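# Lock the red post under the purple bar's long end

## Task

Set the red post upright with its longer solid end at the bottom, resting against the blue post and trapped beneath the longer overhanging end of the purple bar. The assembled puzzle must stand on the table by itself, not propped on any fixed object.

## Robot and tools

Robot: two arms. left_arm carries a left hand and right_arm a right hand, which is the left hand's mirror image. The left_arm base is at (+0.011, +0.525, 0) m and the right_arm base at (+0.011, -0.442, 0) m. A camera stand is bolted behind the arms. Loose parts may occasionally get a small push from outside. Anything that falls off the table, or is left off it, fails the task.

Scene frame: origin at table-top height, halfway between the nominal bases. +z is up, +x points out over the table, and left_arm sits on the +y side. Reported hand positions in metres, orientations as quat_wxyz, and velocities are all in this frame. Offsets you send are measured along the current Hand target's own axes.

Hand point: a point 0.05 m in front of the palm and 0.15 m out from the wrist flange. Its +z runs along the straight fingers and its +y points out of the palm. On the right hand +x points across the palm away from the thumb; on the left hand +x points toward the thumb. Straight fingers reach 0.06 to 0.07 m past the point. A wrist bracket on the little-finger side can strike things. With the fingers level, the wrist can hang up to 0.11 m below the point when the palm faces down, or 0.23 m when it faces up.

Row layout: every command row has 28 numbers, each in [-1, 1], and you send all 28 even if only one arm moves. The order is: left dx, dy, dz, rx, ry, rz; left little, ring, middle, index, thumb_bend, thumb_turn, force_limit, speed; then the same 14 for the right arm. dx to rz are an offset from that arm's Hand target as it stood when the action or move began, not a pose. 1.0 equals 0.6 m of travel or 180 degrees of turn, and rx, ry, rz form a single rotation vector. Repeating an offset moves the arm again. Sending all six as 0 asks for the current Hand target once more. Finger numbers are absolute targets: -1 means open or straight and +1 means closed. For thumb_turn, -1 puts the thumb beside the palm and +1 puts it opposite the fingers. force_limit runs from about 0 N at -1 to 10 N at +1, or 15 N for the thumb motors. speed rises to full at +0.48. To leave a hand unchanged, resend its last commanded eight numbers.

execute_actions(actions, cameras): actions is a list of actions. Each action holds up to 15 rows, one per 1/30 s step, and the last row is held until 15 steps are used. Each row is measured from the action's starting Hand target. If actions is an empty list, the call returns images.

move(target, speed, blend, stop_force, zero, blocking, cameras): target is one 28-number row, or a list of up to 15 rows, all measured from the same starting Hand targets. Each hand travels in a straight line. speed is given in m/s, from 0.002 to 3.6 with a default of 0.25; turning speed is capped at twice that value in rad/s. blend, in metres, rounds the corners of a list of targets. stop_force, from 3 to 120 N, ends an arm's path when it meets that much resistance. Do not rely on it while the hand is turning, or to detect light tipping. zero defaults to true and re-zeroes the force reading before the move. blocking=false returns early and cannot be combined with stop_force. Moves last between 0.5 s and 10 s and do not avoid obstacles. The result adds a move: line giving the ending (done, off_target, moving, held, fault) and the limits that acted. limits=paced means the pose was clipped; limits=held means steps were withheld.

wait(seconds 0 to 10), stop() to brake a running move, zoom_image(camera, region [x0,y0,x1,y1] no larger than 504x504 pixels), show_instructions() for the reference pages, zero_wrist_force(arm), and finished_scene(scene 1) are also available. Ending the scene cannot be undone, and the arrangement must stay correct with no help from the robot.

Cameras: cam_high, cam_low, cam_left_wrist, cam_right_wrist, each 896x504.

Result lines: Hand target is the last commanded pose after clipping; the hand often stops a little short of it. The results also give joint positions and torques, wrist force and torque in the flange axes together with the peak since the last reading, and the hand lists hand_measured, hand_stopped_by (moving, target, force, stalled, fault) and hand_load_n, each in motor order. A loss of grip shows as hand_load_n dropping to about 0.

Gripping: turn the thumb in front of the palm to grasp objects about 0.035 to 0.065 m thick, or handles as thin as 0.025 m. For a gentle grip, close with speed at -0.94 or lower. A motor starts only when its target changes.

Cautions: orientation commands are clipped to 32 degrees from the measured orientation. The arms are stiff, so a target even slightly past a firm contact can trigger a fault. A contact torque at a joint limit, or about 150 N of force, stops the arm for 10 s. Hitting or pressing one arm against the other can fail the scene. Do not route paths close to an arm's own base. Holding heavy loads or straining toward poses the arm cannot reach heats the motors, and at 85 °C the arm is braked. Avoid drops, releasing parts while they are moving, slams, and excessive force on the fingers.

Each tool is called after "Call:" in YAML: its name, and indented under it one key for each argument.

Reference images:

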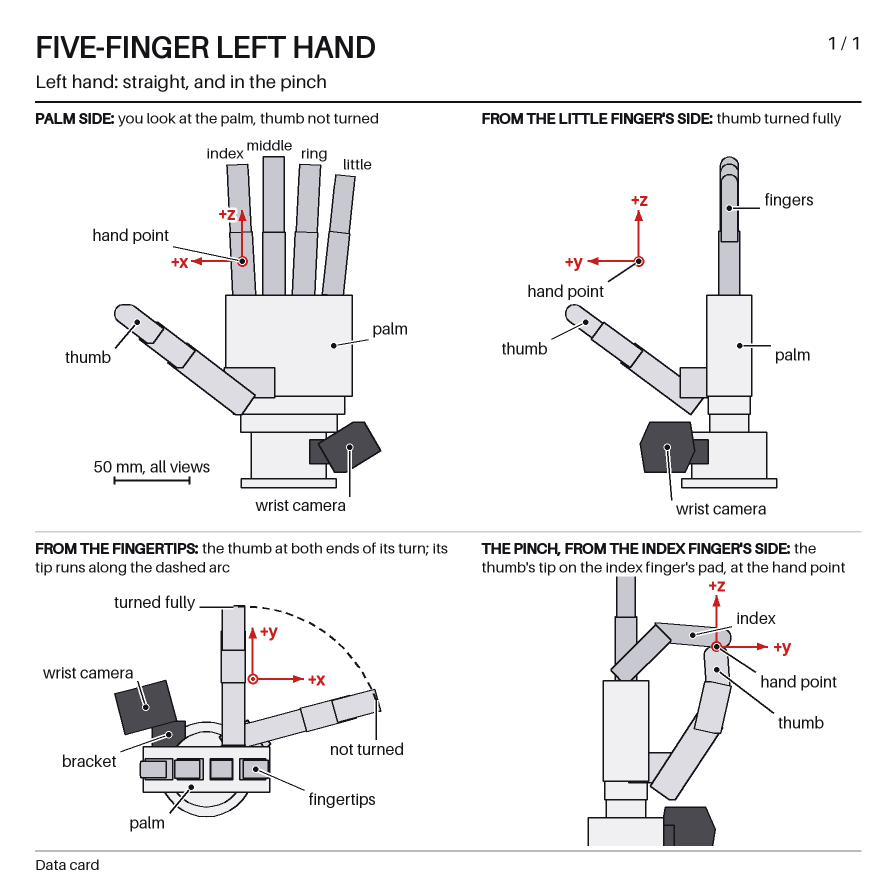

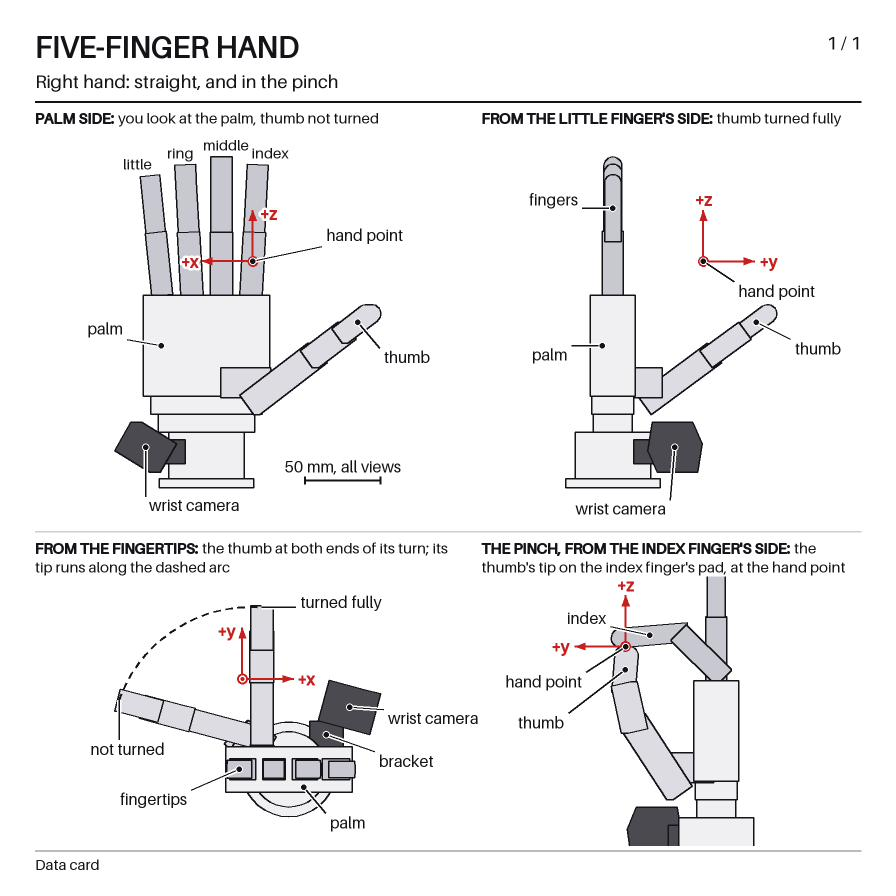

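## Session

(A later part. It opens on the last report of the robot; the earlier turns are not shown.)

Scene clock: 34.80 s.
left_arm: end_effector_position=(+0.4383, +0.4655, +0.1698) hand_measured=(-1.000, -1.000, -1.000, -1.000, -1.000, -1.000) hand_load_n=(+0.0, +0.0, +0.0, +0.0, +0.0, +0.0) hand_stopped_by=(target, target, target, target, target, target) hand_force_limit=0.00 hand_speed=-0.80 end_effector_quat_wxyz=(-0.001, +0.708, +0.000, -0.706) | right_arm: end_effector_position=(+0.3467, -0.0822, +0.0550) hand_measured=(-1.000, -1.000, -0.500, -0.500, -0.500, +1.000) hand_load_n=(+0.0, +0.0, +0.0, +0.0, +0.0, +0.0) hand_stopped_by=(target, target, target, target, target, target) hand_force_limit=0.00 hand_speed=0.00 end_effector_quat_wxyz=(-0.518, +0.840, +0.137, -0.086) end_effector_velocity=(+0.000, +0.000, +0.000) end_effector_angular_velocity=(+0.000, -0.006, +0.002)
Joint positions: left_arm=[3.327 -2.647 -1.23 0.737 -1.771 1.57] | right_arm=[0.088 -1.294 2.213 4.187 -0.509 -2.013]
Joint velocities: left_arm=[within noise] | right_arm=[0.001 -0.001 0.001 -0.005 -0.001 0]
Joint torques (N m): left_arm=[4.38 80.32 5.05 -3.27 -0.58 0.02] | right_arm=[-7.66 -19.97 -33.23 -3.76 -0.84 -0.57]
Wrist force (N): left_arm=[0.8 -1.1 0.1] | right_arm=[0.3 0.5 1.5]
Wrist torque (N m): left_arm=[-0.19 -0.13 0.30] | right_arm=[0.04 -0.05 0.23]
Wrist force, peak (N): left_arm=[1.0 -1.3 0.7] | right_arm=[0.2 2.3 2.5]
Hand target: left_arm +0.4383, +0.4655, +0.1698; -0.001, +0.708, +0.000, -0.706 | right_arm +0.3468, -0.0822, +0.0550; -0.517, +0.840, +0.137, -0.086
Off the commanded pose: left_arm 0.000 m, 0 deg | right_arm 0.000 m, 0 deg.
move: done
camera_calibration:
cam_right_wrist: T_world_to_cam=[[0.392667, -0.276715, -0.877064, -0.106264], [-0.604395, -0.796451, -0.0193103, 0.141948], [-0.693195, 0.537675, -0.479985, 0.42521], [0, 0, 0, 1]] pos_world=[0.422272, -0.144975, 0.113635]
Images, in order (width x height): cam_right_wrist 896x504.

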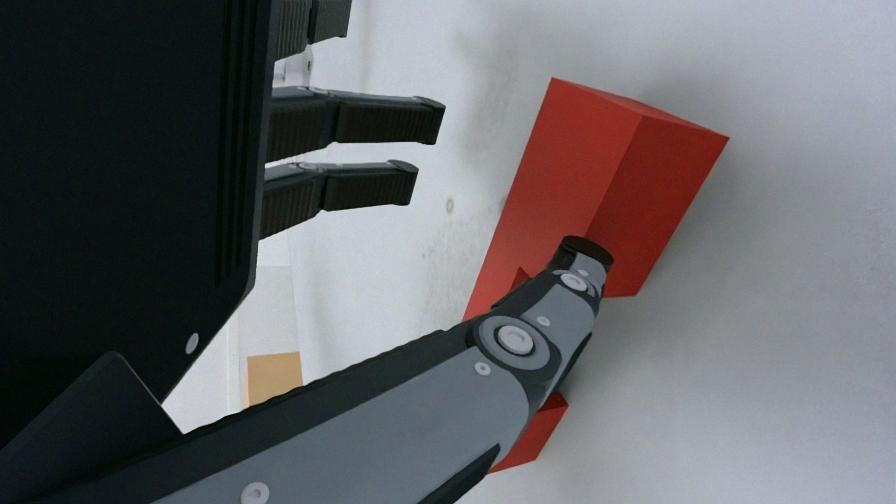

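Call:
move:
  target: [0,0,0,0,0,0,-1,-1,-1,-1,-1,-1,0,-0.8,-0.0007,0.0363,0.0277,0,0,0,-1,-1,-0.5,-0.5,-0.75,1,0,0]
  speed: 0.1
  cameras: ["cam_right_wrist","cam_high"]

Call:
zoom_image:
  camera: "cam_right_wrist"
  region: [396, 20, 896, 504]

Scene clock: 36.23 s.
left_arm: end_effector_position=(+0.4383, +0.4655, +0.1698) hand_measured=(-1.000, -1.000, -1.000, -1.000, -1.000, -1.000) hand_load_n=(+0.0, +0.5, +0.0, +0.0, +0.0, +0.0) hand_stopped_by=(target, target, target, target, target, target) hand_force_limit=0.00 hand_speed=-0.80 end_effector_quat_wxyz=(-0.001, +0.708, +0.000, -0.706) | right_arm: end_effector_position=(+0.3445, -0.0775, +0.0280) hand_measured=(-1.000, -1.000, -0.500, -0.500, -0.750, +1.000) hand_load_n=(+0.0, +0.0, +0.0, +0.0, +0.0, -1.5) hand_stopped_by=(target, target, target, target, target, target) hand_force_limit=0.00 hand_speed=0.00 end_effector_quat_wxyz=(-0.517, +0.840, +0.137, -0.086)
Joint positions: left_arm=[3.327 -2.647 -1.23 0.737 -1.771 1.57] | right_arm=[0.099 -1.226 2.233 4.081 -0.505 -1.992]
Joint torques (N m): left_arm=[5.24 80.72 6.79 -3.37 -0.58 -0.17] | right_arm=[-5.53 -40.35 -23.9 -1.7 -1.62 -1.25]
Wrist force (N): left_arm=[0.9 -0.9 0.2] | right_arm=[0.1 -10.6 -8.3]
Wrist torque (N m): left_arm=[-0.18 -0.14 0.29] | right_arm=[-0.81 0.11 0.08]
Wrist force, peak (N): left_arm=[0.9 -1.4 0.4] | right_arm=[0.3 -17.0 -15.5]
Hand target: left_arm +0.4383, +0.4655, +0.1698; -0.001, +0.708, +0.000, -0.706 | right_arm +0.3448, -0.0776, +0.0281; -0.517, +0.840, +0.137, -0.086
Off the commanded pose: left_arm 0.000 m, 0 deg | right_arm 0.000 m, 0 deg.
move: done
camera_calibration:
cam_right_wrist: T_world_to_cam=[[0.392321, -0.276838, -0.87718, -0.127795], [-0.60438, -0.796471, -0.018945, 0.143779], [-0.693403, 0.537583, -0.479788, 0.408331], [0, 0, 0, 1]] pos_world=[0.420172, -0.140375, 0.0865368]
Images, in order (width x height): cam_high 896x504, cam_right_wrist 896x504.

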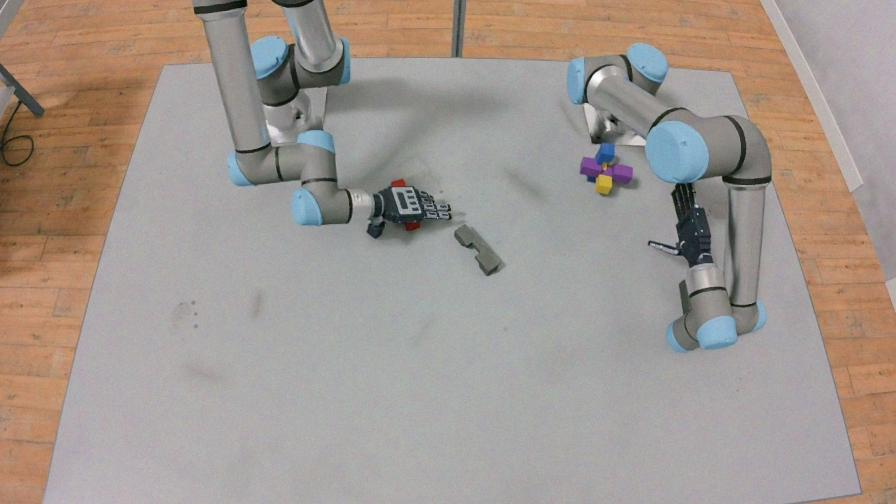

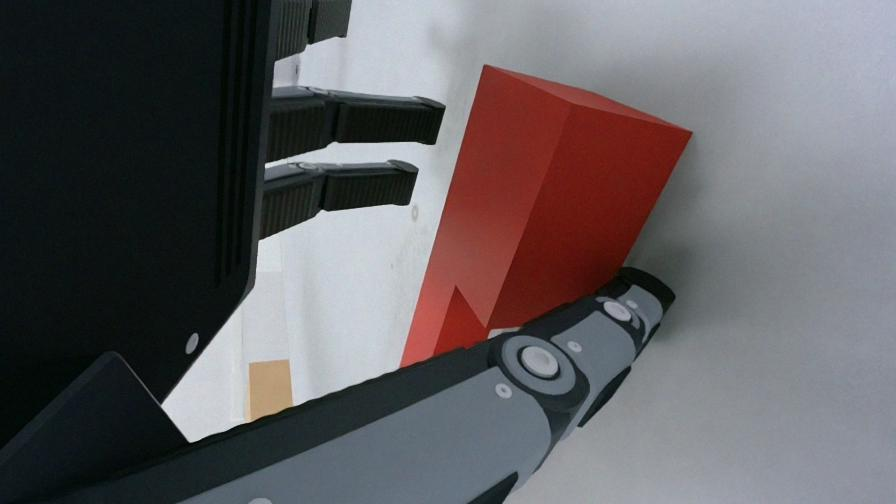

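Scaled by 1.008 from the camera's 896x504 image, which has a finer 1280x720 frame.

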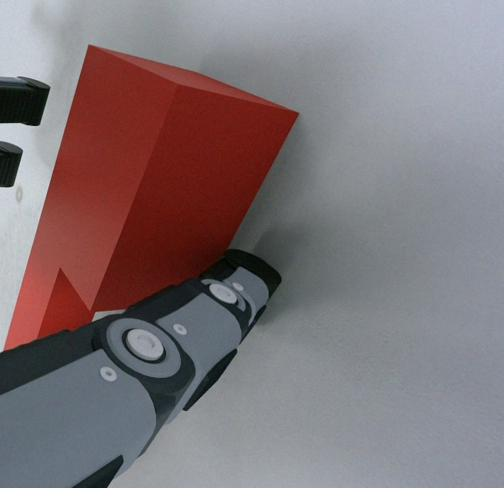

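Call:
move:
  target: [0,0,0,0,0,0,-1,-1,-1,-1,-1,-1,0,-0.8,0,-0.0074,-0.0037,0,0,0,-1,-1,-0.5,-0.5,-0.75,1,0,0]
  speed: 0.1
  cameras: ["cam_right_wrist"]

Scene clock: 37.07 s.
left_arm: end_effector_position=(+0.4383, +0.4655, +0.1698) hand_measured=(-1.000, -1.000, -1.000, -1.000, -1.000, -1.000) hand_load_n=(+0.0, +0.0, +0.0, +0.0, +0.0, +0.0) hand_stopped_by=(target, target, target, target, target, target) hand_force_limit=0.00 hand_speed=-0.80 end_effector_quat_wxyz=(-0.001, +0.708, +0.000, -0.706) | right_arm: end_effector_position=(+0.3448, -0.0776, +0.0331) hand_measured=(-1.000, -1.000, -0.500, -0.500, -0.750, +1.000) hand_load_n=(+0.0, -0.5, +0.0, +0.0, +0.0, +0.5) hand_stopped_by=(target, target, target, target, target, target) hand_force_limit=0.00 hand_speed=0.00 end_effector_quat_wxyz=(-0.517, +0.840, +0.137, -0.086)
Joint positions: left_arm=[3.327 -2.647 -1.23 0.737 -1.771 1.57] | right_arm=[0.099 -1.238 2.23 4.096 -0.505 -1.992]
Joint torques (N m): left_arm=[5.74 79.88 6.64 -3.3 -0.62 -0.04] | right_arm=[-4.72 -31.42 -29.71 -3.21 1.35 0.72]
Wrist force (N): left_arm=[0.6 -0.6 0.4] | right_arm=[0.4 0.5 1.6]
Wrist torque (N m): left_arm=[-0.14 -0.09 0.27] | right_arm=[0.03 -0.06 0.30]
Wrist force, peak (N): left_arm=[0.6 -1.5 0.1] | right_arm=[0.2 -10.8 -8.5]
Hand target: left_arm +0.4383, +0.4655, +0.1698; -0.001, +0.708, +0.000, -0.706 | right_arm +0.3448, -0.0775, +0.0330; -0.517, +0.840, +0.137, -0.086
Off the commanded pose: left_arm 0.000 m, 0 deg | right_arm 0.000 m, 0 deg.
move: done
camera_calibration:
cam_right_wrist: T_world_to_cam=[[0.392798, -0.276854, -0.876962, -0.123536], [-0.604446, -0.796412, -0.019311, 0.144067], [-0.693077, 0.537661, -0.480172, 0.410873], [0, 0, 0, 1]] pos_world=[0.420372, -0.140375, 0.0917355]
Images, in order (width x height): cam_right_wrist 896x504.

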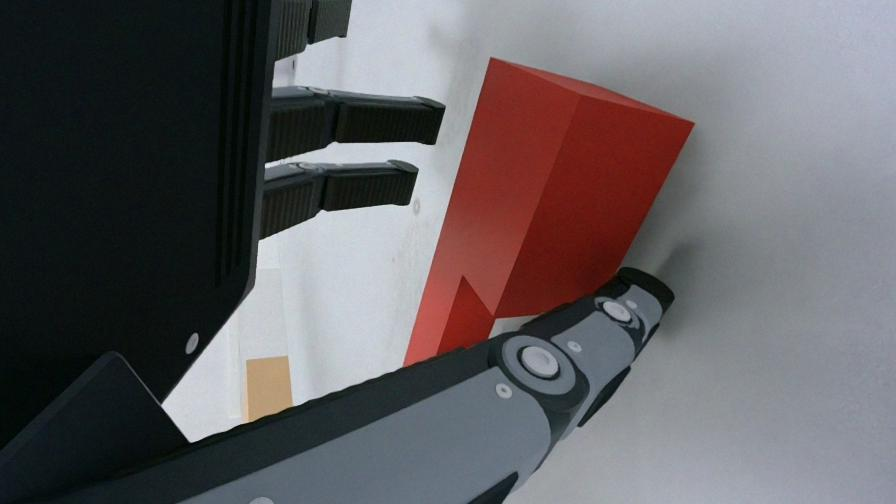

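Call:
move:
  target:
    - [0,0,0,0,0,0,-1,-1,-1,-1,-1,-1,0,-0.8,0,-0.0177,-0.0278,-0.0572,0,0,-1,-1,-0.5,-0.5,-0.5,1,0,0]
    - [0,0,0,0,0,0,-1,-1,-1,-1,-1,-1,0,-0.8,0,0.0182,-0.01,-0.0572,0,0,-1,-1,-0.5,-0.5,-0.5,1,0,0]
  speed: 0.1
  cameras: ["cam_right_wrist"]

Scene clock: 40.23 s.
left_arm: end_effector_position=(+0.4383, +0.4655, +0.1698) hand_measured=(-1.000, -1.000, -1.000, -1.000, -1.000, -1.000) hand_load_n=(+0.0, +0.0, +0.0, +0.0, +0.0, +0.0) hand_stopped_by=(target, target, target, target, target, target) hand_force_limit=0.00 hand_speed=-0.80 end_effector_quat_wxyz=(-0.001, +0.708, +0.000, -0.706) | right_arm: end_effector_position=(+0.3479, -0.0873, +0.0259) hand_measured=(-1.000, -1.000, -0.500, -0.500, -0.500, +1.000) hand_load_n=(+0.0, +0.0, +2.5, +0.0, +0.0, +0.0) hand_stopped_by=(target, target, target, target, target, target) hand_force_limit=0.00 hand_speed=0.00 end_effector_quat_wxyz=(-0.440, +0.883, +0.144, -0.073)
Joint positions: left_arm=[3.327 -2.647 -1.23 0.737 -1.771 1.57] | right_arm=[0.148 -1.262 2.232 3.94 -0.661 -1.815]
Joint torques (N m): left_arm=[7.02 80.29 8.95 -3.26 -0.42 0.03] | right_arm=[4.82 -37.77 -31.39 -3.08 -1.63 0.05]
Wrist force (N): left_arm=[0.7 -1.1 0.1] | right_arm=[0.2 -3.2 1.4]
Wrist torque (N m): left_arm=[-0.19 -0.12 0.29] | right_arm=[0.10 0.01 0.09]
Wrist force, peak (N): left_arm=[1.2 -1.1 0.3] | right_arm=[-3.0 -8.4 -8.4]
Hand target: left_arm +0.4383, +0.4655, +0.1698; -0.001, +0.708, +0.000, -0.706 | right_arm +0.3480, -0.0873, +0.0260; -0.440, +0.883, +0.144, -0.073
Off the commanded pose: left_arm 0.000 m, 0 deg | right_arm 0.000 m, 0 deg.
move: done
camera_calibration:
cam_right_wrist: T_world_to_cam=[[0.440535, -0.419403, -0.793745, -0.164986], [-0.606047, -0.791221, 0.081709, 0.13636], [-0.662297, 0.445051, -0.602738, 0.399251], [0, 0, 0, 1]] pos_world=[0.419745, -0.138992, 0.098545]
Images, in order (width x height): cam_right_wrist 896x504.

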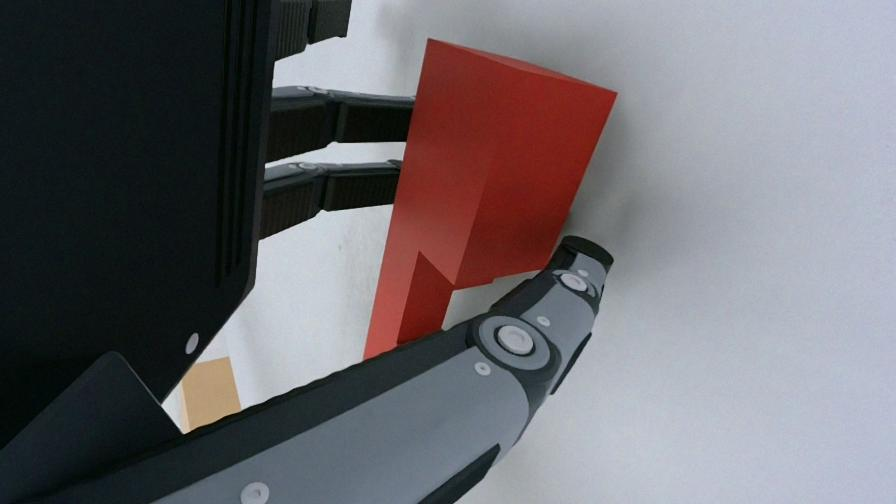

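Call:
execute_actions:
  actions:
    - [[0,0,0,0,0,0,-1,-1,-1,-1,-1,-1,0,-0.8,0,0,0,0,0,0,-1,-1,0.3,0.3,0.2,1,0,-0.9]]
    - [[0,0,0,0,0,0,-1,-1,-1,-1,-1,-1,0,-0.8,0,0,0,0,0,0,-1,-1,0.3,0.3,0.2,1,0,-0.9]]
    - [[0,0,0,0,0,0,-1,-1,-1,-1,-1,-1,0,-0.8,0,0,0,0,0,0,-1,-1,0.3,0.3,0.2,1,0,-0.9]]
  cameras: ["cam_right_wrist"]

Scene clock: 42.90 s.
left_arm: end_effector_position=(+0.4383, +0.4655, +0.1698) hand_measured=(-1.000, -1.000, -1.000, -1.000, -1.000, -1.000) hand_load_n=(+0.0, +0.5, +0.0, +0.0, +0.0, +0.0) hand_stopped_by=(target, target, target, target, target, target) hand_force_limit=0.00 hand_speed=-0.80 end_effector_quat_wxyz=(-0.001, +0.708, +0.000, -0.706) | right_arm: end_effector_position=(+0.3480, -0.0873, +0.0260) hand_measured=(-1.000, -1.000, -0.362, -0.120, -0.266, +1.000) hand_load_n=(+0.0, +0.0, +4.0, +11.5, +7.5, -1.5) hand_stopped_by=(target, target, force, force, force, target) hand_force_limit=0.00 hand_speed=-0.90 end_effector_quat_wxyz=(-0.440, +0.883, +0.144, -0.073)
Joint positions: left_arm=[3.327 -2.647 -1.23 0.737 -1.771 1.57] | right_arm=[0.149 -1.262 2.232 3.94 -0.661 -1.815]
Joint torques (N m): left_arm=[6.91 80.23 10.32 -3.2 -0.34 0.17] | right_arm=[4.83 -33.39 -22.17 -1.14 -1.51 -0.76]
Wrist force (N): left_arm=[0.7 -0.9 0.5] | right_arm=[0.1 -9.0 -1.6]
Wrist torque (N m): left_arm=[-0.18 -0.11 0.29] | right_arm=[0.19 0.08 -0.03]
Wrist force, peak (N): left_arm=[1.1 -1.2 0.6] | right_arm=[0.2 -9.3 -2.3]
Hand target: left_arm +0.4383, +0.4655, +0.1698; -0.001, +0.708, +0.000, -0.706 | right_arm +0.3480, -0.0873, +0.0260; -0.440, +0.883, +0.144, -0.073
Off the commanded pose: left_arm 0.000 m, 0 deg | right_arm 0.000 m, 0 deg.
Step readings (end_effector_position of left_arm | right_arm):
0: (+0.4383, +0.4655, +0.1698) | (+0.3480, -0.0873, +0.0260)
1: (+0.4383, +0.4655, +0.1698) | (+0.3480, -0.0873, +0.0260)
2: (+0.4383, +0.4655, +0.1698) | (+0.3480, -0.0873, +0.0260)
4: (+0.4383, +0.4655, +0.1698) | (+0.3480, -0.0873, +0.0260)
8: (+0.4383, +0.4655, +0.1698) | (+0.3480, -0.0873, +0.0260)
15: (+0.4383, +0.4655, +0.1698) | (+0.3480, -0.0873, +0.0260)
16: (+0.4383, +0.4655, +0.1698) | (+0.3480, -0.0873, +0.0260)
17: (+0.4383, +0.4655, +0.1698) | (+0.3480, -0.0873, +0.0260)
19: (+0.4383, +0.4655, +0.1698) | (+0.3480, -0.0873, +0.0260)
23: (+0.4383, +0.4655, +0.1698) | (+0.3480, -0.0873, +0.0260)
30: (+0.4383, +0.4655, +0.1698) | (+0.3480, -0.0873, +0.0260)
31: (+0.4383, +0.4655, +0.1698) | (+0.3480, -0.0873, +0.0260)
32: (+0.4383, +0.4655, +0.1698) | (+0.3480, -0.0873, +0.0260)
34: (+0.4383, +0.4655, +0.1698) | (+0.3480, -0.0873, +0.0260)
38: (+0.4383, +0.4655, +0.1698) | (+0.3480, -0.0873, +0.0260)
45: (+0.4383, +0.4655, +0.1698) | (+0.3480, -0.0873, +0.0260)
camera_calibration:
cam_right_wrist: T_world_to_cam=[[0.441052, -0.419272, -0.793526, -0.165131], [-0.605955, -0.791332, 0.0813158, 0.136476], [-0.662036, 0.444976, -0.603079, 0.399246], [0, 0, 0, 1]] pos_world=[0.419845, -0.138892, 0.0986435]
Images, in order (width x height): cam_right_wrist 896x504.

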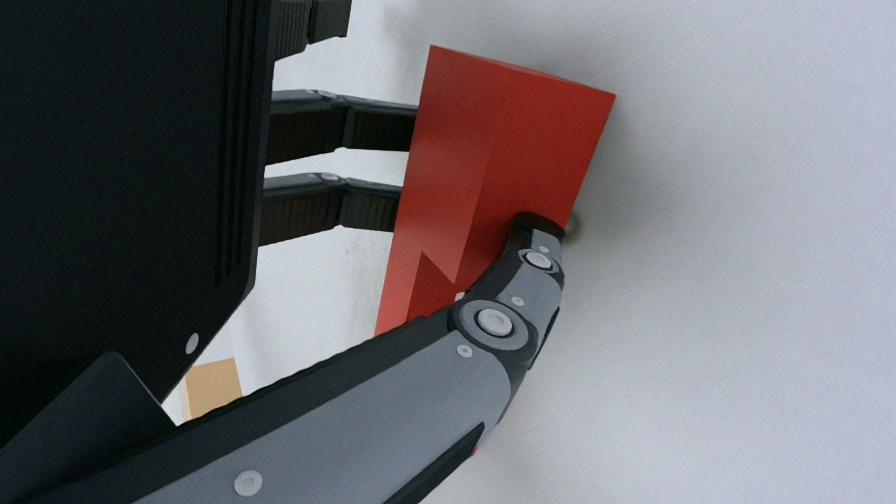

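Call:
move:
  target: [0,0,0,0,0,0,-1,-1,-1,-1,-1,-1,0,-0.8,0,-0.0266,-0.02,0,0,0,-1,-1,0.3,0.3,0.2,1,0,-0.9]
  speed: 0.05
  cameras: ["cam_right_wrist"]

Scene clock: 43.87 s.
left_arm: end_effector_position=(+0.4383, +0.4655, +0.1698) hand_measured=(-1.000, -1.000, -1.000, -1.000, -1.000, -1.000) hand_load_n=(+0.0, +0.0, +0.0, +0.0, +0.0, +0.0) hand_stopped_by=(target, target, target, target, target, target) hand_force_limit=0.00 hand_speed=-0.80 end_effector_quat_wxyz=(-0.001, +0.708, +0.000, -0.706) | right_arm: end_effector_position=(+0.3482, -0.0872, +0.0462) hand_measured=(-1.000, -1.000, -0.362, -0.120, -0.266, +1.000) hand_load_n=(+0.0, +0.0, +0.0, +11.5, +7.5, -2.0) hand_stopped_by=(target, target, force, force, force, target) hand_force_limit=0.00 hand_speed=-0.90 end_effector_quat_wxyz=(-0.440, +0.883, +0.145, -0.073) end_effector_velocity=(+0.001, +0.000, -0.001) end_effector_angular_velocity=(+0.001, -0.003, +0.000)
Joint positions: left_arm=[3.327 -2.647 -1.23 0.737 -1.771 1.57] | right_arm=[0.149 -1.31 2.217 4.001 -0.661 -1.815]
Joint velocities: left_arm=[within noise] | right_arm=[0 0.004 -0.001 -0.006 0 0]
Joint torques (N m): left_arm=[6.67 80.07 11.21 -3.32 -0.38 0.21] | right_arm=[1.02 -8.21 -9.61 -3.41 3.46 -0.96]
Wrist force (N): left_arm=[0.8 -1.1 0.2] | right_arm=[0.4 0.6 2.1]
Wrist torque (N m): left_arm=[-0.19 -0.13 0.30] | right_arm=[-0.03 -0.01 0.17]
Wrist force, peak (N): left_arm=[1.0 -1.3 0.3] | right_arm=[0.1 -9.4 -1.8]
Hand target: left_arm +0.4383, +0.4655, +0.1698; -0.001, +0.708, +0.000, -0.706 | right_arm +0.3481, -0.0872, +0.0460; -0.440, +0.883, +0.144, -0.073
Off the commanded pose: left_arm 0.000 m, 0 deg | right_arm 0.000 m, 0 deg.
move: done
camera_calibration:
cam_right_wrist: T_world_to_cam=[[0.441541, -0.419227, -0.793278, -0.149378], [-0.605958, -0.791369, 0.0809392, 0.135074], [-0.661707, 0.444955, -0.603456, 0.411419], [0, 0, 0, 1]] pos_world=[0.420045, -0.138792, 0.118842]
Images, in order (width x height): cam_right_wrist 896x504.

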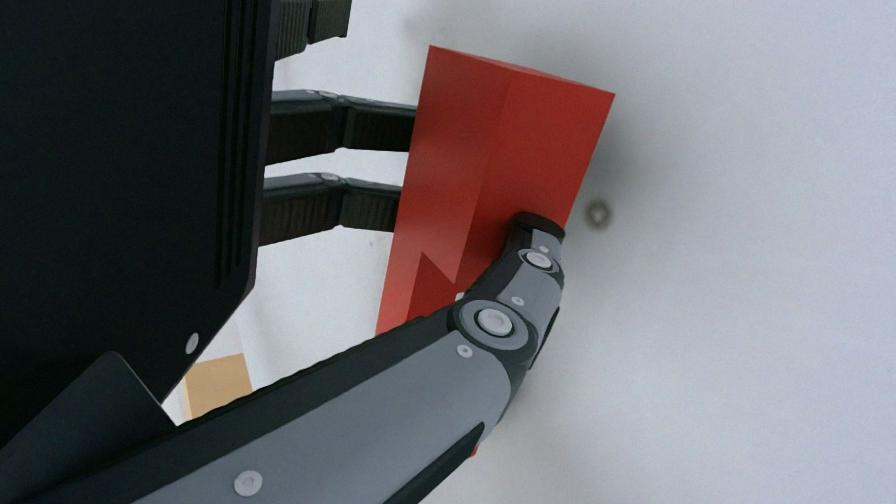

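Call:
execute_actions:
  actions:
    - [[0,0,0,0,0,0,-1,-1,-1,-1,-1,-1,0,-0.8,0,0,0,0,0,0,-1,-1,0.4,0.3,0.2,1,-0.2,-0.9]]
    - [[0,0,0,0,0,0,-1,-1,-1,-1,-1,-1,0,-0.8,0,0,0,0,0,0,-1,-1,0.4,0.3,0.2,1,-0.2,-0.9]]
  cameras: ["cam_right_wrist","cam_high"]

Scene clock: 45.33 s.
left_arm: end_effector_position=(+0.4383, +0.4655, +0.1698) hand_measured=(-1.000, -1.000, -1.000, -1.000, -1.000, -1.000) hand_load_n=(+0.0, +0.0, +0.0, +0.0, +0.0, +0.0) hand_stopped_by=(target, target, target, target, target, target) hand_force_limit=0.00 hand_speed=-0.80 end_effector_quat_wxyz=(-0.001, +0.708, +0.000, -0.706) | right_arm: end_effector_position=(+0.3481, -0.0872, +0.0460) hand_measured=(-1.000, -1.000, -0.160, -0.120, -0.268, +1.000) hand_load_n=(+0.0, +0.0, +4.5, +10.0, +9.0, -0.5) hand_stopped_by=(target, target, force, force, force, target) hand_force_limit=-0.20 hand_speed=-0.90 end_effector_quat_wxyz=(-0.440, +0.883, +0.144, -0.073)
Joint positions: left_arm=[3.327 -2.647 -1.23 0.737 -1.771 1.57] | right_arm=[0.149 -1.31 2.218 4.001 -0.661 -1.815]
Joint torques (N m): left_arm=[6.74 79.45 12.06 -3.19 -0.16 0.4] | right_arm=[-7.96 -7.88 0.9 -0.78 3.53 -0.45]
Wrist force (N): left_arm=[0.6 -1.3 -0.1] | right_arm=[0.3 0.6 1.9]
Wrist torque (N m): left_arm=[-0.20 -0.11 0.29] | right_arm=[-0.02 -0.01 0.17]
Wrist force, peak (N): left_arm=[0.7 -1.4 0.4] | right_arm=[0.5 0.6 2.3]
Hand target: left_arm +0.4383, +0.4655, +0.1698; -0.001, +0.708, +0.000, -0.706 | right_arm +0.3481, -0.0872, +0.0460; -0.440, +0.883, +0.144, -0.073
Off the commanded pose: left_arm 0.000 m, 0 deg | right_arm 0.000 m, 0 deg.
Step readings (end_effector_position of left_arm | right_arm):
0: (+0.4383, +0.4655, +0.1698) | (+0.3481, -0.0872, +0.0460)
1: (+0.4383, +0.4655, +0.1698) | (+0.3481, -0.0872, +0.0460)
2: (+0.4383, +0.4655, +0.1698) | (+0.3481, -0.0872, +0.0460)
4: (+0.4383, +0.4655, +0.1698) | (+0.3481, -0.0872, +0.0460)
8: (+0.4383, +0.4655, +0.1698) | (+0.3481, -0.0872, +0.0460)
15: (+0.4383, +0.4655, +0.1698) | (+0.3480, -0.0872, +0.0460)
16: (+0.4383, +0.4655, +0.1698) | (+0.3480, -0.0872, +0.0460)
17: (+0.4383, +0.4655, +0.1698) | (+0.3480, -0.0872, +0.0460)
19: (+0.4383, +0.4655, +0.1698) | (+0.3480, -0.0872, +0.0460)
23: (+0.4383, +0.4655, +0.1698) | (+0.3481, -0.0872, +0.0460)
30: (+0.4383, +0.4655, +0.1698) | (+0.3481, -0.0872, +0.0460)
camera_calibration:
cam_right_wrist: T_world_to_cam=[[0.441023, -0.419252, -0.793553, -0.149366], [-0.605914, -0.79136, 0.0813525, 0.134893], [-0.662093, 0.444946, -0.603039, 0.411329], [0, 0, 0, 1]] pos_world=[0.419945, -0.138892, 0.118544]
Images, in order (width x height): cam_high 896x504, cam_right_wrist 896x504.

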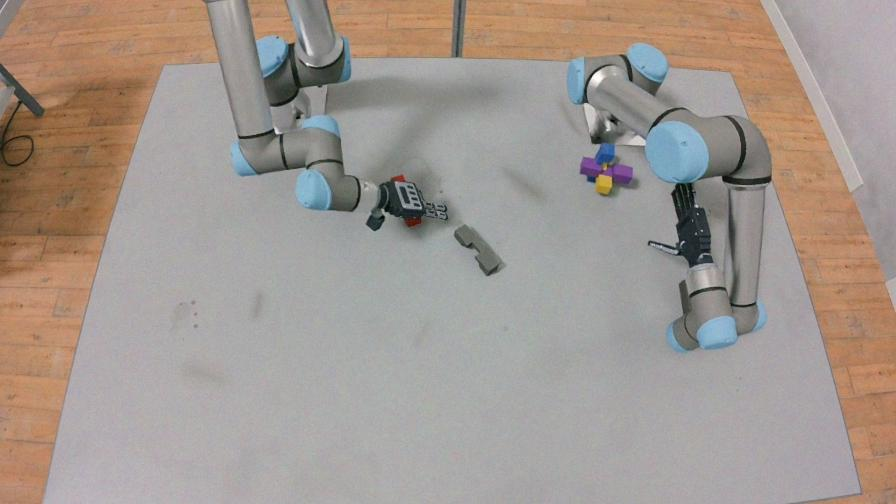

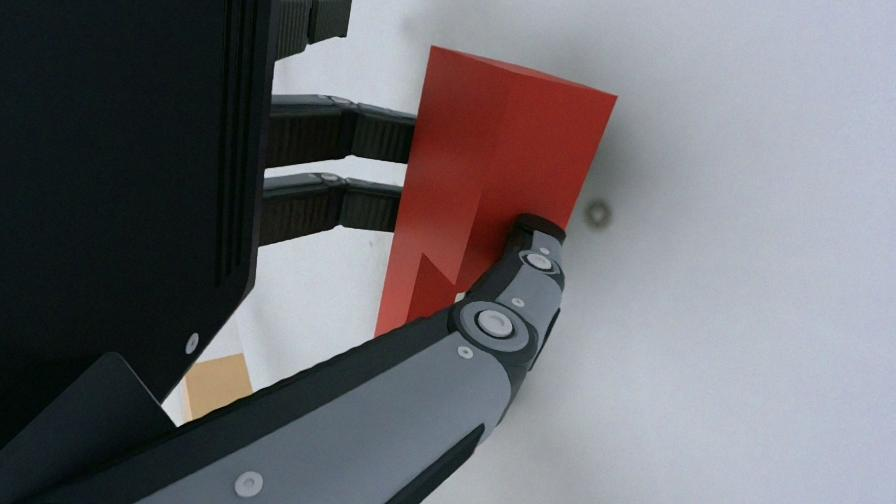

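Call:
move:
  target:
    - [0,0,0,0,0,0,-1,-1,-1,-1,-1,-1,0,-0.8,0,-0.0719,-0.0542,0,0,0,-1,-1,0.4,0.3,0.2,1,-0.2,-0.9]
    - [0,0,0,0,0,0,-1,-1,-1,-1,-1,-1,0,-0.8,0.2877,-0.36,0.3282,0,0,0,-1,-1,0.4,0.3,0.2,1,-0.2,-0.9]
  speed: 0.2
  blend: [0.03,0]
  cameras: ["cam_right_wrist","cam_high","cam_left_wrist"]

Scene clock: 48.50 s.
left_arm: end_effector_position=(+0.4383, +0.4655, +0.1698) hand_measured=(-1.000, -1.000, -1.000, -1.000, -1.000, -1.000) hand_load_n=(+0.0, +0.0, +0.0, +0.0, +0.0, +0.0) hand_stopped_by=(target, target, target, target, target, target) hand_force_limit=0.00 hand_speed=-0.80 end_effector_quat_wxyz=(-0.001, +0.708, +0.000, -0.706) | right_arm: end_effector_position=(+0.4200, +0.2400, +0.0992) hand_measured=(-1.000, -1.000, -0.160, -0.120, -0.268, +1.000) hand_load_n=(-0.5, -0.5, +4.5, +10.0, +9.0, +0.0) hand_stopped_by=(target, target, force, force, force, target) hand_force_limit=-0.20 hand_speed=-0.90 end_effector_quat_wxyz=(-0.440, +0.883, +0.144, -0.073)
Joint positions: left_arm=[3.327 -2.647 -1.23 0.737 -1.771 1.57] | right_arm=[0.619 -0.812 1.38 3.749 -0.711 -1.065]
Joint torques (N m): left_arm=[6.57 79.11 14.73 -3.21 -0.16 0.41] | right_arm=[4.45 -67.4 -37.67 -4.58 3.63 1.34]
Wrist force (N): left_arm=[0.7 -1.1 0.4] | right_arm=[0.2 1.3 1.3]
Wrist torque (N m): left_arm=[-0.20 -0.10 0.29] | right_arm=[0.11 -0.05 0.24]
Wrist force, peak (N): left_arm=[0.7 -1.4 0.3] | right_arm=[-0.3 3.0 3.5]
Hand target: left_arm +0.4383, +0.4655, +0.1698; -0.001, +0.708, +0.000, -0.706 | right_arm +0.4200, +0.2401, +0.0995; -0.440, +0.883, +0.144, -0.073
Off the commanded pose: left_arm 0.000 m, 0 deg | right_arm 0.000 m, 0 deg.
move: done; blend cut to 0.027 m at target 1
camera_calibration:
cam_left_wrist: T_world_to_cam=[[0.00519995, 0.951739, -0.306863, -0.384356], [0.517025, -0.265227, -0.813842, 0.0358914], [-0.855954, -0.154424, -0.493453, 0.649898], [0, 0, 0, 1]] pos_world=[0.539725, 0.475686, 0.231959]
cam_right_wrist: T_world_to_cam=[[0.440729, -0.41958, -0.793543, -0.00135073], [-0.605958, -0.791276, 0.081836, 0.433057], [-0.662249, 0.444787, -0.602986, 0.345543], [0, 0, 0, 1]] pos_world=[0.491845, 0.188408, 0.171846]
Images, in order (width x height): cam_high 896x504, cam_left_wrist 896x504, cam_right_wrist 896x504.

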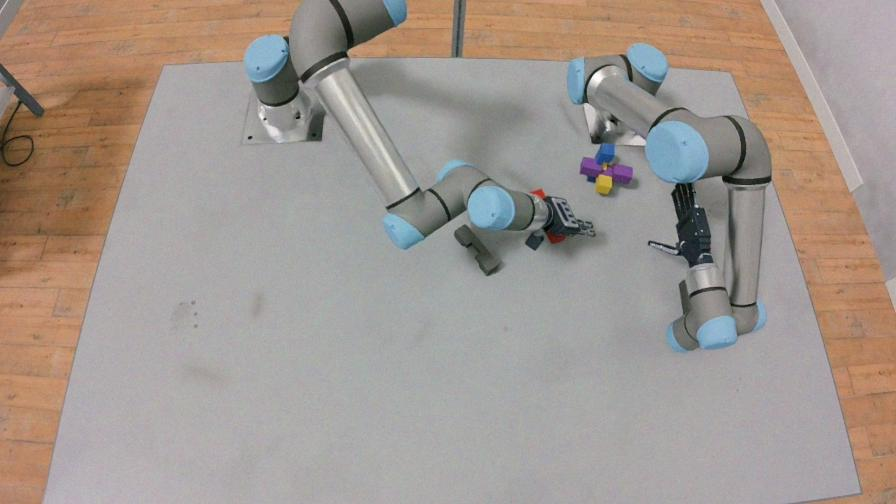

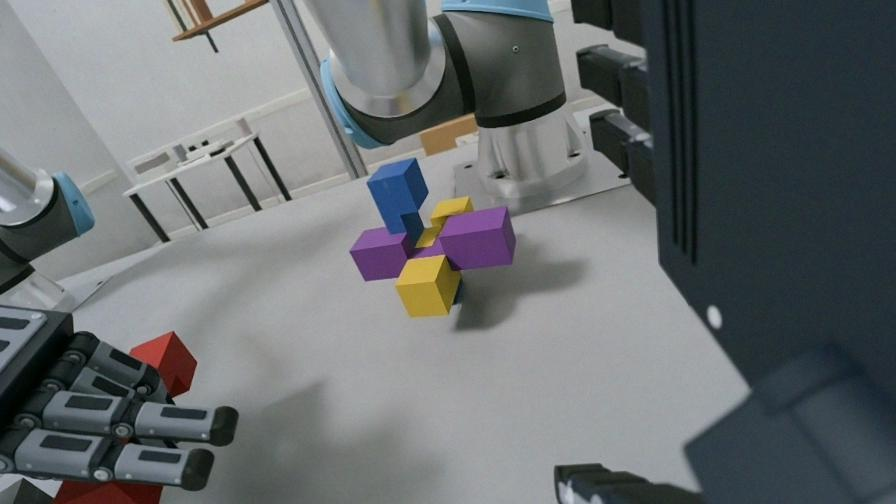

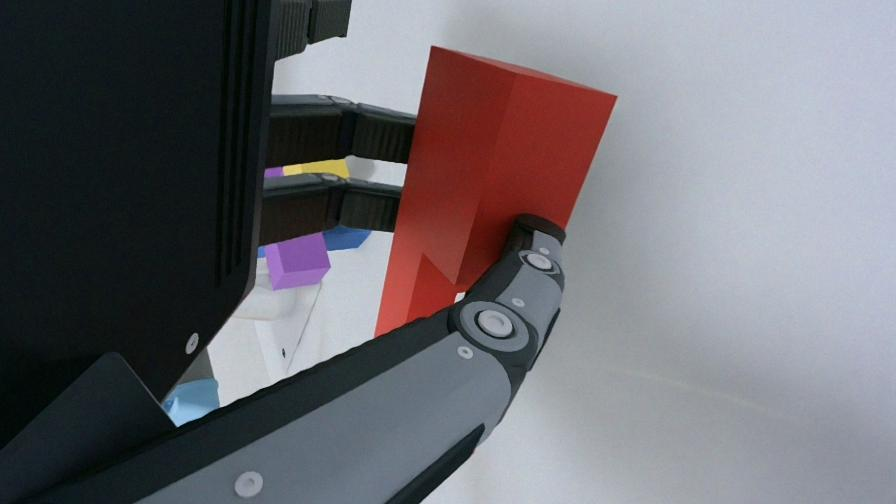

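Call:
move:
  target: [0,0,0,0,0,0,-1,-1,-1,-1,-1,-1,0,-0.8,0,0.0858,0.0647,0,0,0,-1,-1,-1,0.3,0.2,1,-0.2,-0.5]
  speed: 0.12
  cameras: ["cam_right_wrist"]

Call:
move:
  target: [0,0,0,0,0,0,-1,-1,-1,-1,-1,-1,0,-0.8,0,0.02,0.0151,0,0,0,-1,-1,-1,0.3,0.2,1,-0.2,-0.5]
  speed: 0.015
  stop_force: 4
  cameras: ["cam_right_wrist"]

Scene clock: 49.70 s.
left_arm: end_effector_position=(+0.4383, +0.4655, +0.1698) hand_measured=(-1.000, -1.000, -1.000, -1.000, -1.000, -1.000) hand_load_n=(+0.0, +0.0, +0.0, +0.0, +0.0, +0.0) hand_stopped_by=(target, target, target, target, target, target) hand_force_limit=0.00 hand_speed=-0.80 end_effector_quat_wxyz=(-0.001, +0.708, +0.000, -0.706) | right_arm: end_effector_position=(+0.4198, +0.2400, +0.0347) hand_measured=(-1.000, -1.000, -1.000, -0.120, -0.268, +1.000) hand_load_n=(+0.0, +0.0, +0.0, +12.0, +7.0, -2.0) hand_stopped_by=(target, target, target, force, force, target) hand_force_limit=-0.20 hand_speed=-0.50 end_effector_quat_wxyz=(-0.440, +0.883, +0.144, -0.073)
Joint positions: left_arm=[3.327 -2.647 -1.23 0.737 -1.771 1.57] | right_arm=[0.619 -0.721 1.406 3.633 -0.711 -1.065]
Joint torques (N m): left_arm=[6.84 79.36 15.21 -3.21 -0.24 0.61] | right_arm=[5.56 -79.02 -39.8 -2.9 -0.31 0.61]
Wrist force (N): left_arm=[0.8 -1.1 0.2] | right_arm=[0.0 0.9 1.2]
Wrist torque (N m): left_arm=[-0.20 -0.13 0.30] | right_arm=[0.03 -0.03 0.20]
Wrist force, peak (N): left_arm=[0.9 -1.1 0.5] | right_arm=[0.9 -5.5 -3.6]
Hand target: left_arm +0.4383, +0.4655, +0.1698; -0.001, +0.708, +0.000, -0.706 | right_arm +0.4199, +0.2401, +0.0350; -0.440, +0.883, +0.144, -0.073
Off the commanded pose: left_arm 0.000 m, 0 deg | right_arm 0.000 m, 0 deg.
move: done
camera_calibration:
cam_right_wrist: T_world_to_cam=[[0.440521, -0.419629, -0.793633, -0.0523249], [-0.605941, -0.791268, 0.0820388, 0.438183], [-0.662402, 0.444755, -0.602841, 0.306584], [0, 0, 0, 1]] pos_world=[0.491645, 0.188408, 0.107347]
Images, in order (width x height): cam_right_wrist 896x504.

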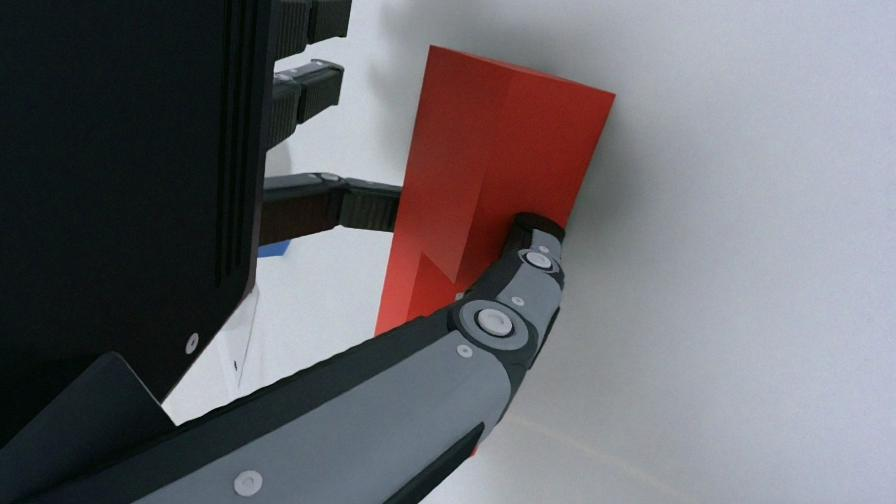

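Scene clock: 50.93 s.
left_arm: end_effector_position=(+0.4383, +0.4655, +0.1698) hand_measured=(-1.000, -1.000, -1.000, -1.000, -1.000, -1.000) hand_load_n=(+0.0, +0.0, +0.0, +0.0, +0.0, +0.0) hand_stopped_by=(target, target, target, target, target, target) hand_force_limit=0.00 hand_speed=-0.80 end_effector_quat_wxyz=(-0.001, +0.708, +0.000, -0.706) | right_arm: end_effector_position=(+0.4200, +0.2402, +0.0341) hand_measured=(-1.000, -1.000, -1.000, -0.120, -0.268, +1.000) hand_load_n=(+0.0, +0.0, +0.0, +11.5, +7.5, -2.5) hand_stopped_by=(target, target, target, force, force, target) hand_force_limit=-0.20 hand_speed=-0.50 end_effector_quat_wxyz=(-0.440, +0.883, +0.144, -0.073)
Joint positions: left_arm=[3.327 -2.647 -1.23 0.737 -1.771 1.57] | right_arm=[0.619 -0.72 1.406 3.63 -0.711 -1.065]
Joint torques (N m): left_arm=[6.38 79.85 16.2 -3.37 -0.1 0.56] | right_arm=[5.07 -77.92 -17.87 -3.42 -1.05 -0.3]
Wrist force (N): left_arm=[0.9 -1.1 0.3] | right_arm=[0.6 -0.7 0.4]
Wrist torque (N m): left_arm=[-0.20 -0.15 0.31] | right_arm=[0.05 -0.07 0.21]
Wrist force, peak (N): left_arm=[1.0 -1.3 0.2] | right_arm=[-0.1 -5.9 -5.6]
Hand target: left_arm +0.4383, +0.4655, +0.1698; -0.001, +0.708, +0.000, -0.706 | right_arm +0.4200, +0.2402, +0.0341; -0.440, +0.883, +0.144, -0.073 (not the last commanded pose)
Off the commanded pose: left_arm 0.000 m, 0 deg | right_arm 0.014 m, 0 deg.
move: contact (right_arm)
camera_calibration:
cam_right_wrist: T_world_to_cam=[[0.441373, -0.418972, -0.793506, -0.0534079], [-0.606047, -0.791323, 0.0807166, 0.438635], [-0.661738, 0.445276, -0.603185, 0.305919], [0, 0, 0, 1]] pos_world=[0.491844, 0.188508, 0.106741]
Images, in order (width x height): cam_right_wrist 896x504.

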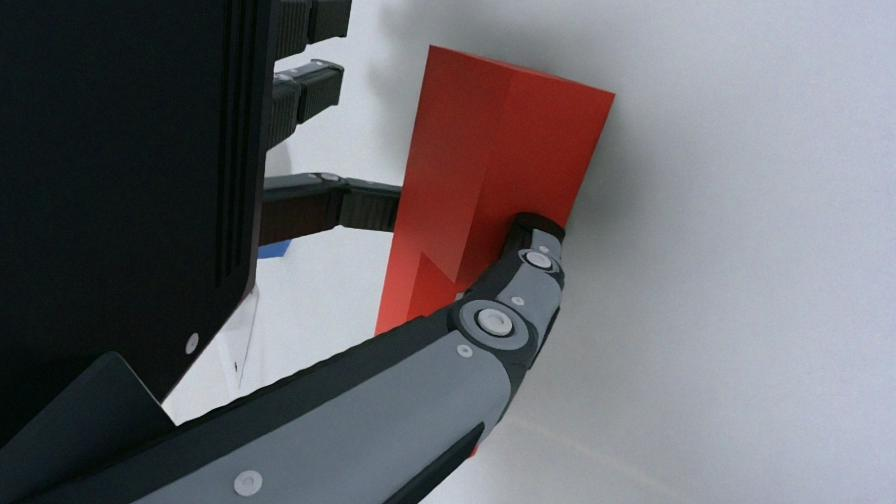

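Call:
move:
  target: [0,0,0,0,0,0,-1,-1,-1,-1,-1,-1,0,-0.8,0,0.02,0.0151,0,0,0,-1,-1,-1,0.3,0.2,1,-0.2,-0.5]
  speed: 0.01
  stop_force: 5
  cameras: ["cam_high","cam_low"]

Scene clock: 52.33 s.
left_arm: end_effector_position=(+0.4383, +0.4655, +0.1698) hand_measured=(-1.000, -1.000, -1.000, -1.000, -1.000, -1.000) hand_load_n=(+0.0, +0.0, +0.0, +0.0, +0.0, +0.0) hand_stopped_by=(target, target, target, target, target, target) hand_force_limit=0.00 hand_speed=-0.80 end_effector_quat_wxyz=(-0.001, +0.708, +0.000, -0.706) | right_arm: end_effector_position=(+0.4201, +0.2403, +0.0337) hand_measured=(-1.000, -1.000, -1.000, -0.120, -0.268, +1.000) hand_load_n=(+0.0, +0.0, +0.0, +10.5, +8.0, -2.0) hand_stopped_by=(target, target, target, force, force, target) hand_force_limit=-0.20 hand_speed=-0.50 end_effector_quat_wxyz=(-0.440, +0.883, +0.145, -0.072)
Joint positions: left_arm=[3.327 -2.647 -1.23 0.737 -1.771 1.57] | right_arm=[0.619 -0.719 1.406 3.629 -0.711 -1.065]
Joint torques (N m): left_arm=[6.67 79.57 16.85 -3.16 -0.06 0.77] | right_arm=[4.63 -74.62 -21.54 -0.69 -0.96 -0.36]
Wrist force (N): left_arm=[0.6 -0.8 0.2] | right_arm=[-0.9 -3.7 -3.9]
Wrist torque (N m): left_arm=[-0.16 -0.10 0.28] | right_arm=[-0.02 -0.07 0.19]
Wrist force, peak (N): left_arm=[1.0 -1.2 0.4] | right_arm=[-2.2 -6.9 -8.3]
Hand target: left_arm +0.4383, +0.4655, +0.1698; -0.001, +0.708, +0.000, -0.706 | right_arm +0.4201, +0.2403, +0.0338; -0.440, +0.883, +0.145, -0.072 (not the last commanded pose)
Off the commanded pose: left_arm 0.000 m, 0 deg | right_arm 0.015 m, 0 deg.
move: contact (right_arm)
Images, in order (width x height): cam_high 896x504, cam_low 896x504.

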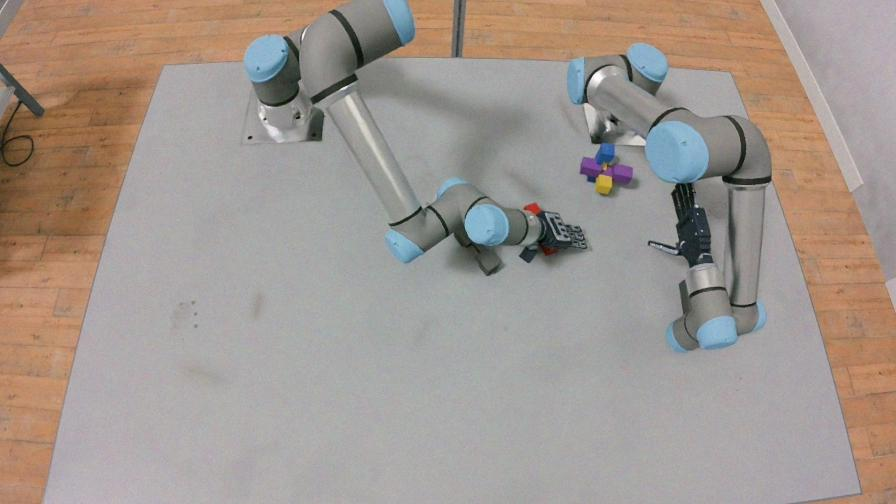

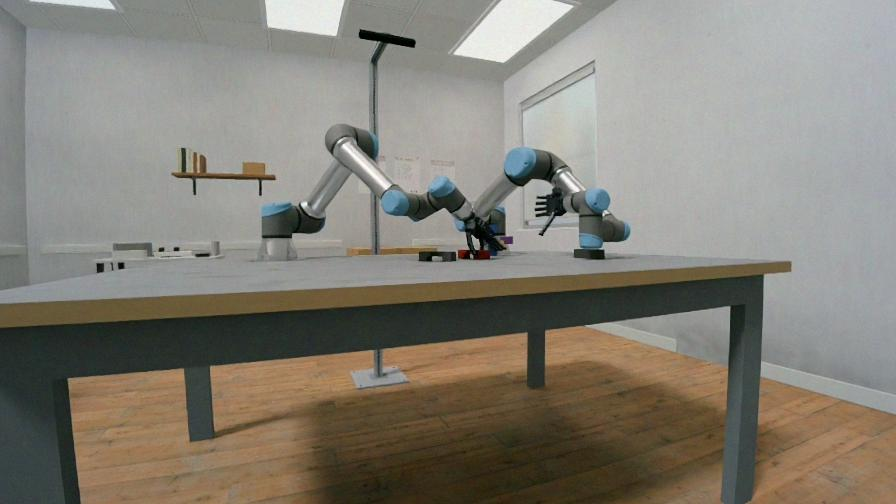

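Call:
execute_actions:
  actions:
    - [[0,0,0,0,0,0,-1,-1,-1,-1,-1,-1,0,-0.8,0,0,0,0,0,0,-1,-1,-1,-0.5,-0.5,1,-0.2,-0.7]]
    - [[0,0,0,0,0,0,-1,-1,-1,-1,-1,-1,0,-0.8,0,0,0,0,0,0,-1,-1,-1,-0.5,-0.5,1,-0.2,-0.7]]
  cameras: ["cam_right_wrist"]

Scene clock: 53.77 s.
left_arm: end_effector_position=(+0.4383, +0.4655, +0.1698) hand_measured=(-1.000, -1.000, -1.000, -1.000, -1.000, -1.000) hand_load_n=(+0.0, +0.0, +0.0, +0.0, +0.0, +0.0) hand_stopped_by=(target, target, target, target, target, target) hand_force_limit=0.00 hand_speed=-0.80 end_effector_quat_wxyz=(-0.001, +0.708, +0.000, -0.706) | right_arm: end_effector_position=(+0.4201, +0.2403, +0.0337) hand_measured=(-1.000, -1.000, -1.000, -0.500, -0.500, +1.000) hand_load_n=(+0.0, +0.0, +0.0, +0.0, +0.0, +0.0) hand_stopped_by=(target, target, target, target, target, target) hand_force_limit=-0.20 hand_speed=-0.70 end_effector_quat_wxyz=(-0.440, +0.883, +0.145, -0.072)
Joint positions: left_arm=[3.327 -2.647 -1.23 0.737 -1.771 1.57] | right_arm=[0.619 -0.719 1.406 3.629 -0.711 -1.065]
Joint torques (N m): left_arm=[6.58 79.16 17.71 -3.32 0 0.79] | right_arm=[4.66 -73.2 -36.82 -1.37 -0.23 -0.12]
Wrist force (N): left_arm=[0.9 -0.9 0.2] | right_arm=[-0.1 0.5 0.7]
Wrist torque (N m): left_arm=[-0.17 -0.14 0.30] | right_arm=[0.05 -0.04 0.21]
Wrist force, peak (N): left_arm=[1.0 -1.1 0.5] | right_arm=[-0.8 -3.6 -4.2]
Hand target: left_arm +0.4383, +0.4655, +0.1698; -0.001, +0.708, +0.000, -0.706 | right_arm +0.4201, +0.2403, +0.0338; -0.440, +0.883, +0.145, -0.072
Off the commanded pose: left_arm 0.000 m, 0 deg | right_arm 0.000 m, 0 deg.
Step readings (end_effector_position of left_arm | right_arm):
0: (+0.4383, +0.4655, +0.1698) | (+0.4201, +0.2403, +0.0337)
1: (+0.4383, +0.4655, +0.1698) | (+0.4201, +0.2403, +0.0337)
2: (+0.4383, +0.4655, +0.1698) | (+0.4201, +0.2403, +0.0337)
4: (+0.4383, +0.4655, +0.1698) | (+0.4201, +0.2403, +0.0337)
8: (+0.4383, +0.4655, +0.1698) | (+0.4201, +0.2403, +0.0337)
15: (+0.4383, +0.4655, +0.1698) | (+0.4201, +0.2403, +0.0337)
16: (+0.4383, +0.4655, +0.1698) | (+0.4201, +0.2403, +0.0337)
17: (+0.4383, +0.4655, +0.1698) | (+0.4201, +0.2403, +0.0337)
19: (+0.4383, +0.4655, +0.1698) | (+0.4201, +0.2403, +0.0337)
23: (+0.4383, +0.4655, +0.1698) | (+0.4201, +0.2403, +0.0337)
30: (+0.4383, +0.4655, +0.1698) | (+0.4201, +0.2403, +0.0337)
camera_calibration:
cam_right_wrist: T_world_to_cam=[[0.442, -0.418541, -0.793385, -0.0540536], [-0.606064, -0.791397, 0.0798499, 0.438914], [-0.661303, 0.445549, -0.603461, 0.305521], [0, 0, 0, 1]] pos_world=[0.491944, 0.188607, 0.106437]
Images, in order (width x height): cam_right_wrist 896x504.

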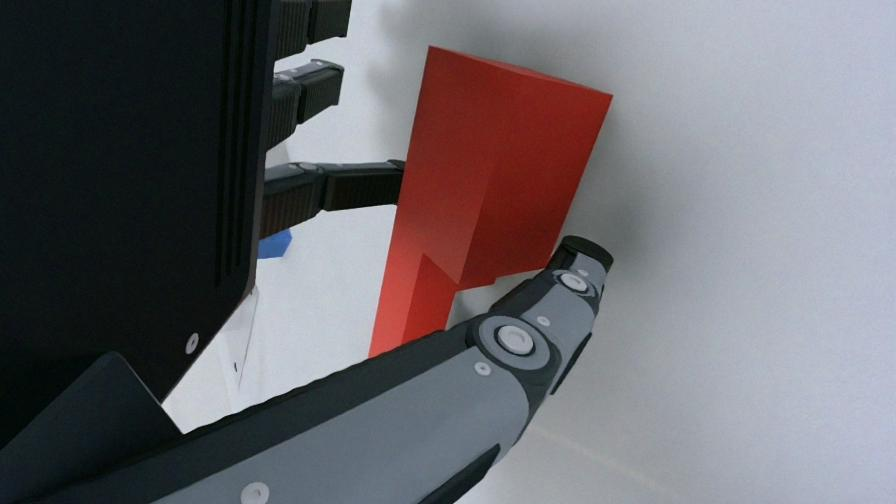

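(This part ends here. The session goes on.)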